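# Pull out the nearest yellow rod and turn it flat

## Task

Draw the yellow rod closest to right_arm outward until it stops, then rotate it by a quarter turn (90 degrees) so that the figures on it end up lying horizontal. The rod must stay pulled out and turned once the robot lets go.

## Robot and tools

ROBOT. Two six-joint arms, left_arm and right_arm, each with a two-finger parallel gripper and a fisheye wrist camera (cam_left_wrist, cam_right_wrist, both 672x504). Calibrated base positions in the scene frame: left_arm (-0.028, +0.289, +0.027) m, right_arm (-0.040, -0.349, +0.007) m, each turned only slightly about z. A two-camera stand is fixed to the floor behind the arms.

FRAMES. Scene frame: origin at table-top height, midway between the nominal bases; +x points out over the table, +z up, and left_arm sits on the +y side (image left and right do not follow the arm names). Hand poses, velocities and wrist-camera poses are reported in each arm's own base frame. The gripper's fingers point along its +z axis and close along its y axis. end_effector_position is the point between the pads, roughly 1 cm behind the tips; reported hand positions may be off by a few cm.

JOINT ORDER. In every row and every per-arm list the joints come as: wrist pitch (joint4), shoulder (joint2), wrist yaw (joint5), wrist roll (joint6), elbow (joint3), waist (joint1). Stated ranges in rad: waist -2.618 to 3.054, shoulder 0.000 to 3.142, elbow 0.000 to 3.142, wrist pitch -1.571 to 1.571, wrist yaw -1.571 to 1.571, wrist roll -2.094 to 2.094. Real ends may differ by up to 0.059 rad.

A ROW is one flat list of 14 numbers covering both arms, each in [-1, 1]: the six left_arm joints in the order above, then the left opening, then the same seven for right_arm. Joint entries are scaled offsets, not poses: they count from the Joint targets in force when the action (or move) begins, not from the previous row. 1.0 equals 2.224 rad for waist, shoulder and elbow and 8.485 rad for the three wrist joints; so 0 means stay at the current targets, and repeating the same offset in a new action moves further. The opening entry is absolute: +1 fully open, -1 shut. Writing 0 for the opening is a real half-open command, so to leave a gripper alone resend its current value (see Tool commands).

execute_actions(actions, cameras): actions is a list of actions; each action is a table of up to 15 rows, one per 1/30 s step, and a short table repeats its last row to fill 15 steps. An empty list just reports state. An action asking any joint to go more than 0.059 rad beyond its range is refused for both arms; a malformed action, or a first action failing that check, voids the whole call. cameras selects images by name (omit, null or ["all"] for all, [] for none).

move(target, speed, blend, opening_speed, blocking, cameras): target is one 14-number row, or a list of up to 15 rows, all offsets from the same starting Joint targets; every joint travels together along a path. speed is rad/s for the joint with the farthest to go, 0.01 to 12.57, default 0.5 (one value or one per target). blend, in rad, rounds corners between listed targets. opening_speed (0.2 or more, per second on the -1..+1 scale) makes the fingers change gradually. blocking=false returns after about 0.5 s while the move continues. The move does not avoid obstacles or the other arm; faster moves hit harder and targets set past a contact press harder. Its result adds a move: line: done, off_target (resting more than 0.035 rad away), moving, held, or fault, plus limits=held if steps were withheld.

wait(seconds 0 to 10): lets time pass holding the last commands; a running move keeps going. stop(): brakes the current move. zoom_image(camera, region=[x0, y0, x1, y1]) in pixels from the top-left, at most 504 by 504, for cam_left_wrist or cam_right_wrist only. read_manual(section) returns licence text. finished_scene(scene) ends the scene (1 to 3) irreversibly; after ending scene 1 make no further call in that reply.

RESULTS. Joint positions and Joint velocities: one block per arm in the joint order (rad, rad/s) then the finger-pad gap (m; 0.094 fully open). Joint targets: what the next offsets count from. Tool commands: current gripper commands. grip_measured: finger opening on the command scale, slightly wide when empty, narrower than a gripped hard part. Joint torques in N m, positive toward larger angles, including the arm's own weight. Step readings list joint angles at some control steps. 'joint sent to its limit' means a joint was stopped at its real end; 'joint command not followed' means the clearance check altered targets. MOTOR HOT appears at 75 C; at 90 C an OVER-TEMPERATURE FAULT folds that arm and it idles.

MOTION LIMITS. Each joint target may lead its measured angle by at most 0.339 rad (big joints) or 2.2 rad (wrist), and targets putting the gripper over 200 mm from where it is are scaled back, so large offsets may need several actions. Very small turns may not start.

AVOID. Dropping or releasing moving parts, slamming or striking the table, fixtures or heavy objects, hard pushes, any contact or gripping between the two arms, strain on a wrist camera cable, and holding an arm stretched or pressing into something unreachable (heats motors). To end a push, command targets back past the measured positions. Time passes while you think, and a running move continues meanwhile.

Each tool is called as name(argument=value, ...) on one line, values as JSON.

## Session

execute_actions(actions=[])

Scene clock: 0.00 s.
left_arm: end_effector_position=(+0.4148, +0.0165, +0.1259) grip_measured=+1.000 end_effector_quat_wxyz=(+0.618, -0.002, +0.786, +0.007) | right_arm: end_effector_position=(+0.3922, -0.0470, +0.1045) grip_measured=+1.000 end_effector_quat_wxyz=(+0.587, +0.099, +0.798, -0.097)
Joint names: [wrist pitch, shoulder, wrist yaw, wrist roll, elbow, waist]
Joint positions: left_arm=[0.901 1.55 0.039 0.018 0.411 0.054 0.094] | right_arm=[0.87 1.537 0.277 0.046 0.357 0.003 0.094]
Joint velocities: within noise
Joint torques (N m): no reading
Heat: left arm: 40 °C; right arm: 38 °C.
Joint targets: left_arm=[0.889 1.548 0.039 0.019 0.413 0.054] | right_arm=[0.861 1.534 0.277 0.048 0.360 0.003]
Tool commands: left_gripper/opening=+1.0 right_gripper/opening=+1.0
camera_calibration:
cam_left_wrist: T_world_to_cam=[[-0.0177666, -0.985889, 0.166453, -0.00796993], [-0.580802, -0.125334, -0.804339, 0.378982], [0.813851, -0.110967, -0.570379, -0.140833], [0, 0, 0, 1]] pos_world=[0.334589, 0.0240143, 0.225829]
cam_right_wrist: T_world_to_cam=[[-0.259579, -0.939623, 0.222998, 0.0249194], [-0.669667, 0.00876005, -0.74261, 0.372385], [0.695819, -0.3421, -0.631508, -0.103244], [0, 0, 0, 1]] pos_world=[0.327681, -0.015167, 0.20578]

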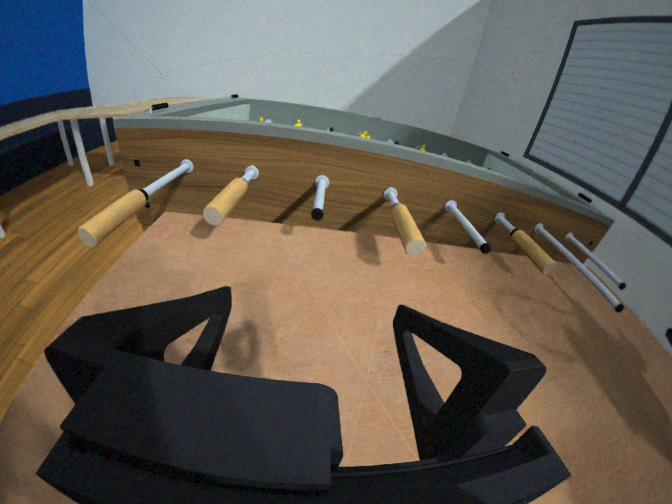

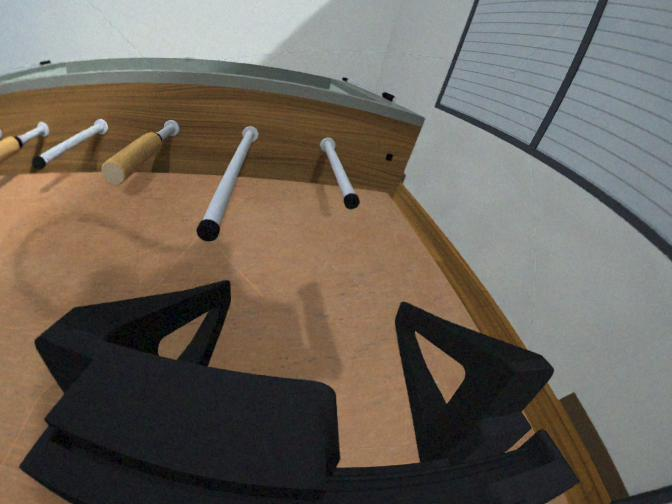

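move(target=[[0,0,0,0,0,0,1,0,0,-0.0183,0,0,0.1331,1],[0,0,0,0,0,0,1,-0.0058,0.286,-0.0183,0.0942,0.3377,0.1331,1]], speed=0.9, blend=0.08, cameras=["cam_right_wrist"])

Scene clock: 36.77 s.
left_arm: end_effector_position=(+0.4148, +0.0165, +0.1259) grip_measured=+1.000 end_effector_quat_wxyz=(+0.618, -0.002, +0.786, +0.007) | right_arm: end_effector_position=(+0.5590, +0.1469, +0.0937) grip_measured=+1.000 end_effector_quat_wxyz=(+0.545, +0.251, +0.746, +0.289)
Joint names: [wrist pitch, shoulder, wrist yaw, wrist roll, elbow, waist]
Joint positions: left_arm=[0.901 1.55 0.039 0.018 0.411 0.054 0.094] | right_arm=[0.822 2.151 0.128 0.845 1.085 0.295 0.094]
Joint velocities: within noise
Joint torques (N m): left_arm=[1.85 -6.76 -0.01 0.01 5.64 -0.05] | right_arm=[1.64 -8.64 0 0.01 7.6 0.39]
Heat: left arm: 40 °C; right arm: 40 °C.
Joint targets: left_arm=[0.889 1.548 0.039 0.019 0.413 0.054] | right_arm=[0.811 2.170 0.122 0.847 1.111 0.299]
move: done
camera_calibration:
cam_right_wrist: T_world_to_cam=[[-0.0566186, -0.824983, -0.562315, 0.196038], [-0.644868, 0.46019, -0.610222, 0.381886], [0.762194, 0.328069, -0.55806, -0.302256], [0, 0, 0, 1]] pos_world=[0.487743, 0.0851488, 0.174593]
Images, in order (width x height): cam_right_wrist 672x504.

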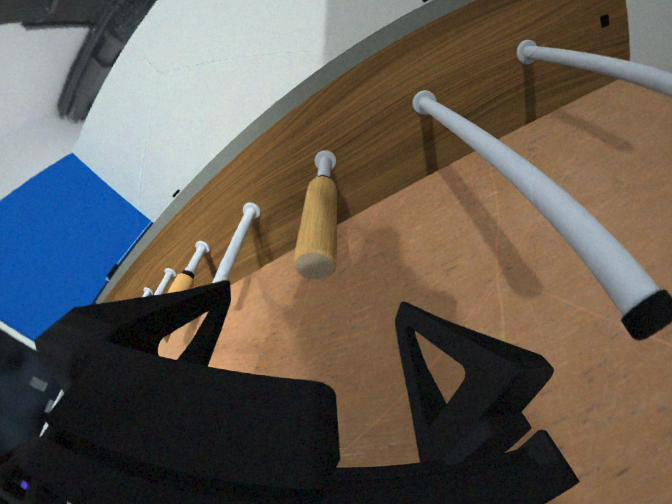

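move(target=[[0,0,0,0,0,0,1,-0.0185,0.1277,-0.0024,-0.0006,0.1992,-0.0094,1],[0,0,0,0,0,0,1,-0.0185,0.1277,-0.0024,-0.0006,0.1992,-0.0094,-0.9],[0,0,0,0,0,0,1,0.0083,0.0261,0.0065,0.0017,-0.0058,0.0252,-0.9],[0,0,0,0,0,0,1,0.0266,-0.0477,0.0183,0.0048,-0.1524,0.071,-0.9]], speed=[0.5,0.5,0.3,0.25], blend=[0,0,0.05,0], opening_speed=1.5, cameras=["cam_right_wrist"])

Scene clock: 58.40 s.
left_arm: end_effector_position=(+0.4148, +0.0165, +0.1259) grip_measured=+1.000 end_effector_quat_wxyz=(+0.618, -0.002, +0.786, +0.007) | right_arm: end_effector_position=(+0.4803, +0.1797, +0.0667) grip_measured=-0.313 end_effector_quat_wxyz=(+0.539, +0.252, +0.748, +0.292)
Joint names: [wrist pitch, shoulder, wrist yaw, wrist roll, elbow, waist]
Joint positions: left_arm=[0.901 1.55 0.039 0.018 0.411 0.054 0.094] | right_arm=[1.034 2.085 0.269 0.892 0.792 0.45 0.032]
Joint velocities: within noise
Joint torques (N m): left_arm=[1.85 -6.79 -0.02 0.02 5.65 -0.05] | right_arm=[1.75 -10.28 0.18 -0.04 3.12 0.7]
Heat: left arm: 40 °C; right arm: 41 °C.
Joint targets: left_arm=[0.889 1.548 0.039 0.019 0.413 0.054] | right_arm=[1.037 2.064 0.277 0.888 0.772 0.457]
move: done
camera_calibration:
cam_right_wrist: T_world_to_cam=[[-0.0557089, -0.821538, -0.567426, 0.202908], [-0.653346, 0.459739, -0.60148, 0.303139], [0.755007, 0.337218, -0.56236, -0.265979], [0, 0, 0, 1]] pos_world=[0.410174, 0.117025, 0.147891]
Images, in order (width x height): cam_right_wrist 672x504.

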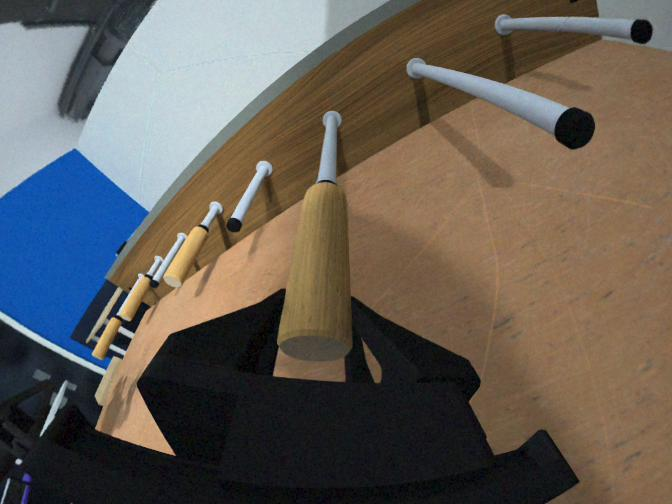

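move(target=[0,0,0,0,0,0,1,0.0097,-0.036,0.0065,0.0017,-0.0762,0.027,-0.9], speed=0.2, cameras=[])

Scene clock: 71.97 s.
left_arm: end_effector_position=(+0.4148, +0.0165, +0.1259) grip_measured=+1.000 end_effector_quat_wxyz=(+0.618, -0.002, +0.786, +0.007) | right_arm: end_effector_position=(+0.4656, +0.1786, +0.0692) grip_measured=-0.313 end_effector_quat_wxyz=(+0.543, +0.253, +0.744, +0.294)
Joint names: [wrist pitch, shoulder, wrist yaw, wrist roll, elbow, waist]
Joint positions: left_arm=[0.901 1.55 0.039 0.018 0.411 0.054 0.094] | right_arm=[1.076 2.055 0.291 0.897 0.729 0.468 0.032]
Joint velocities: within noise
Joint torques (N m): left_arm=[1.85 -6.76 0 0.01 5.67 -0.05] | right_arm=[2.11 -14.09 0.54 0.07 -5.07 4.41]
Heat: left arm: 40 °C; right arm: 42 °C.
Joint targets: left_arm=[0.889 1.548 0.039 0.019 0.413 0.054] | right_arm=[1.120 1.984 0.333 0.902 0.603 0.517]
move: off_target (right_arm); right_arm: the elbow is farthest, 0.127 rad from its target
No camera images: "cameras" was empty.

move(target=[[0,0,0,0,0,0,1,-0.0491,0.0094,0.033,-0.0757,0.1196,0.0279,-0.9],[0,0,0,0,0,0,1,-0.0483,0.0683,0.0737,-0.167,0.1745,0.0688,-0.9]], speed=0.6, blend=0.1, cameras=["cam_right_wrist"])

Scene clock: 87.97 s.
left_arm: end_effector_position=(+0.4148, +0.0165, +0.1259) grip_measured=+1.000 end_effector_quat_wxyz=(+0.618, -0.002, +0.786, +0.007) | right_arm: end_effector_position=(+0.4670, +0.1751, +0.0705) grip_measured=-0.313 end_effector_quat_wxyz=(+0.519, -0.186, +0.766, -0.330)
Joint names: [wrist pitch, shoulder, wrist yaw, wrist roll, elbow, waist]
Joint positions: left_arm=[0.901 1.55 0.039 0.018 0.411 0.054 0.094] | right_arm=[0.727 2.133 0.938 -0.457 0.985 0.653 0.032]
Joint velocities: within noise
Joint torques (N m): left_arm=[1.86 -6.78 0 0.02 5.64 -0.08] | right_arm=[1.32 -9.11 0.46 -0.67 5.39 1.61]
Heat: left arm: 40 °C; right arm: 44 °C.
Joint targets: left_arm=[0.889 1.548 0.039 0.019 0.413 0.054] | right_arm=[0.710 2.136 0.958 -0.515 0.991 0.670]
move: off_target (right_arm); right_arm: the wrist roll is farthest, 0.058 rad from its target
camera_calibration:
cam_right_wrist: T_world_to_cam=[[-0.0332811, -0.573223, 0.818723, 0.0487402], [-0.729214, -0.54627, -0.41211, 0.497098], [0.683475, -0.61074, -0.399822, -0.064307], [0, 0, 0, 1]] pos_world=[0.408065, 0.260214, 0.139243]
Images, in order (width x height): cam_right_wrist 672x504.

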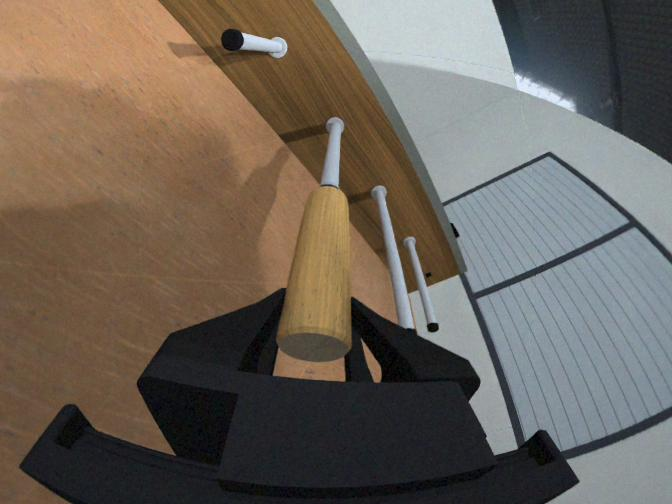

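move(target=[[0,0,0,0,0,0,1,0,0,0,0,0,0,0.3],[0,0,0,0,0,0,1,-0.0369,-0.094,0.0246,0.0382,-0.0571,0.1097,0.3]], speed=0.6, opening_speed=1.5, cameras=["cam_right_wrist"])

Scene clock: 95.43 s.
left_arm: end_effector_position=(+0.4148, +0.0165, +0.1259) grip_measured=+1.000 end_effector_quat_wxyz=(+0.618, -0.002, +0.786, +0.007) | right_arm: end_effector_position=(+0.3751, +0.2170, +0.0912) grip_measured=+0.298 end_effector_quat_wxyz=(+0.515, -0.198, +0.765, -0.333)
Joint names: [wrist pitch, shoulder, wrist yaw, wrist roll, elbow, waist]
Joint positions: left_arm=[0.901 1.55 0.039 0.018 0.411 0.054 0.094] | right_arm=[0.407 1.945 1.153 -0.212 0.88 0.912 0.061]
Joint velocities: within noise
Joint torques (N m): left_arm=[1.86 -6.8 -0.01 0.02 5.71 -0.03] | right_arm=[1.12 -9.51 0.6 0.27 3.89 0.2]
Heat: left arm: 40 °C; right arm: 43 °C.
Joint targets: left_arm=[0.889 1.548 0.039 0.019 0.413 0.054] | right_arm=[0.397 1.927 1.167 -0.191 0.864 0.914]
move: done
camera_calibration:
cam_right_wrist: T_world_to_cam=[[-0.015, -0.557565, 0.829998, 0.0414275], [-0.727043, -0.56378, -0.391868, 0.462592], [0.686428, -0.609322, -0.396917, 0.0307434], [0, 0, 0, 1]] pos_world=[0.315842, 0.302631, 0.159093]
Images, in order (width x height): cam_right_wrist 672x504.

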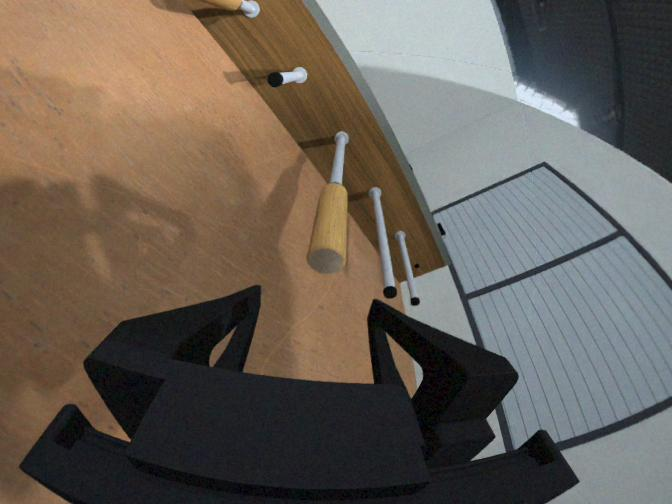

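finished_scene(scene=3)

The scene is finished: the task was done.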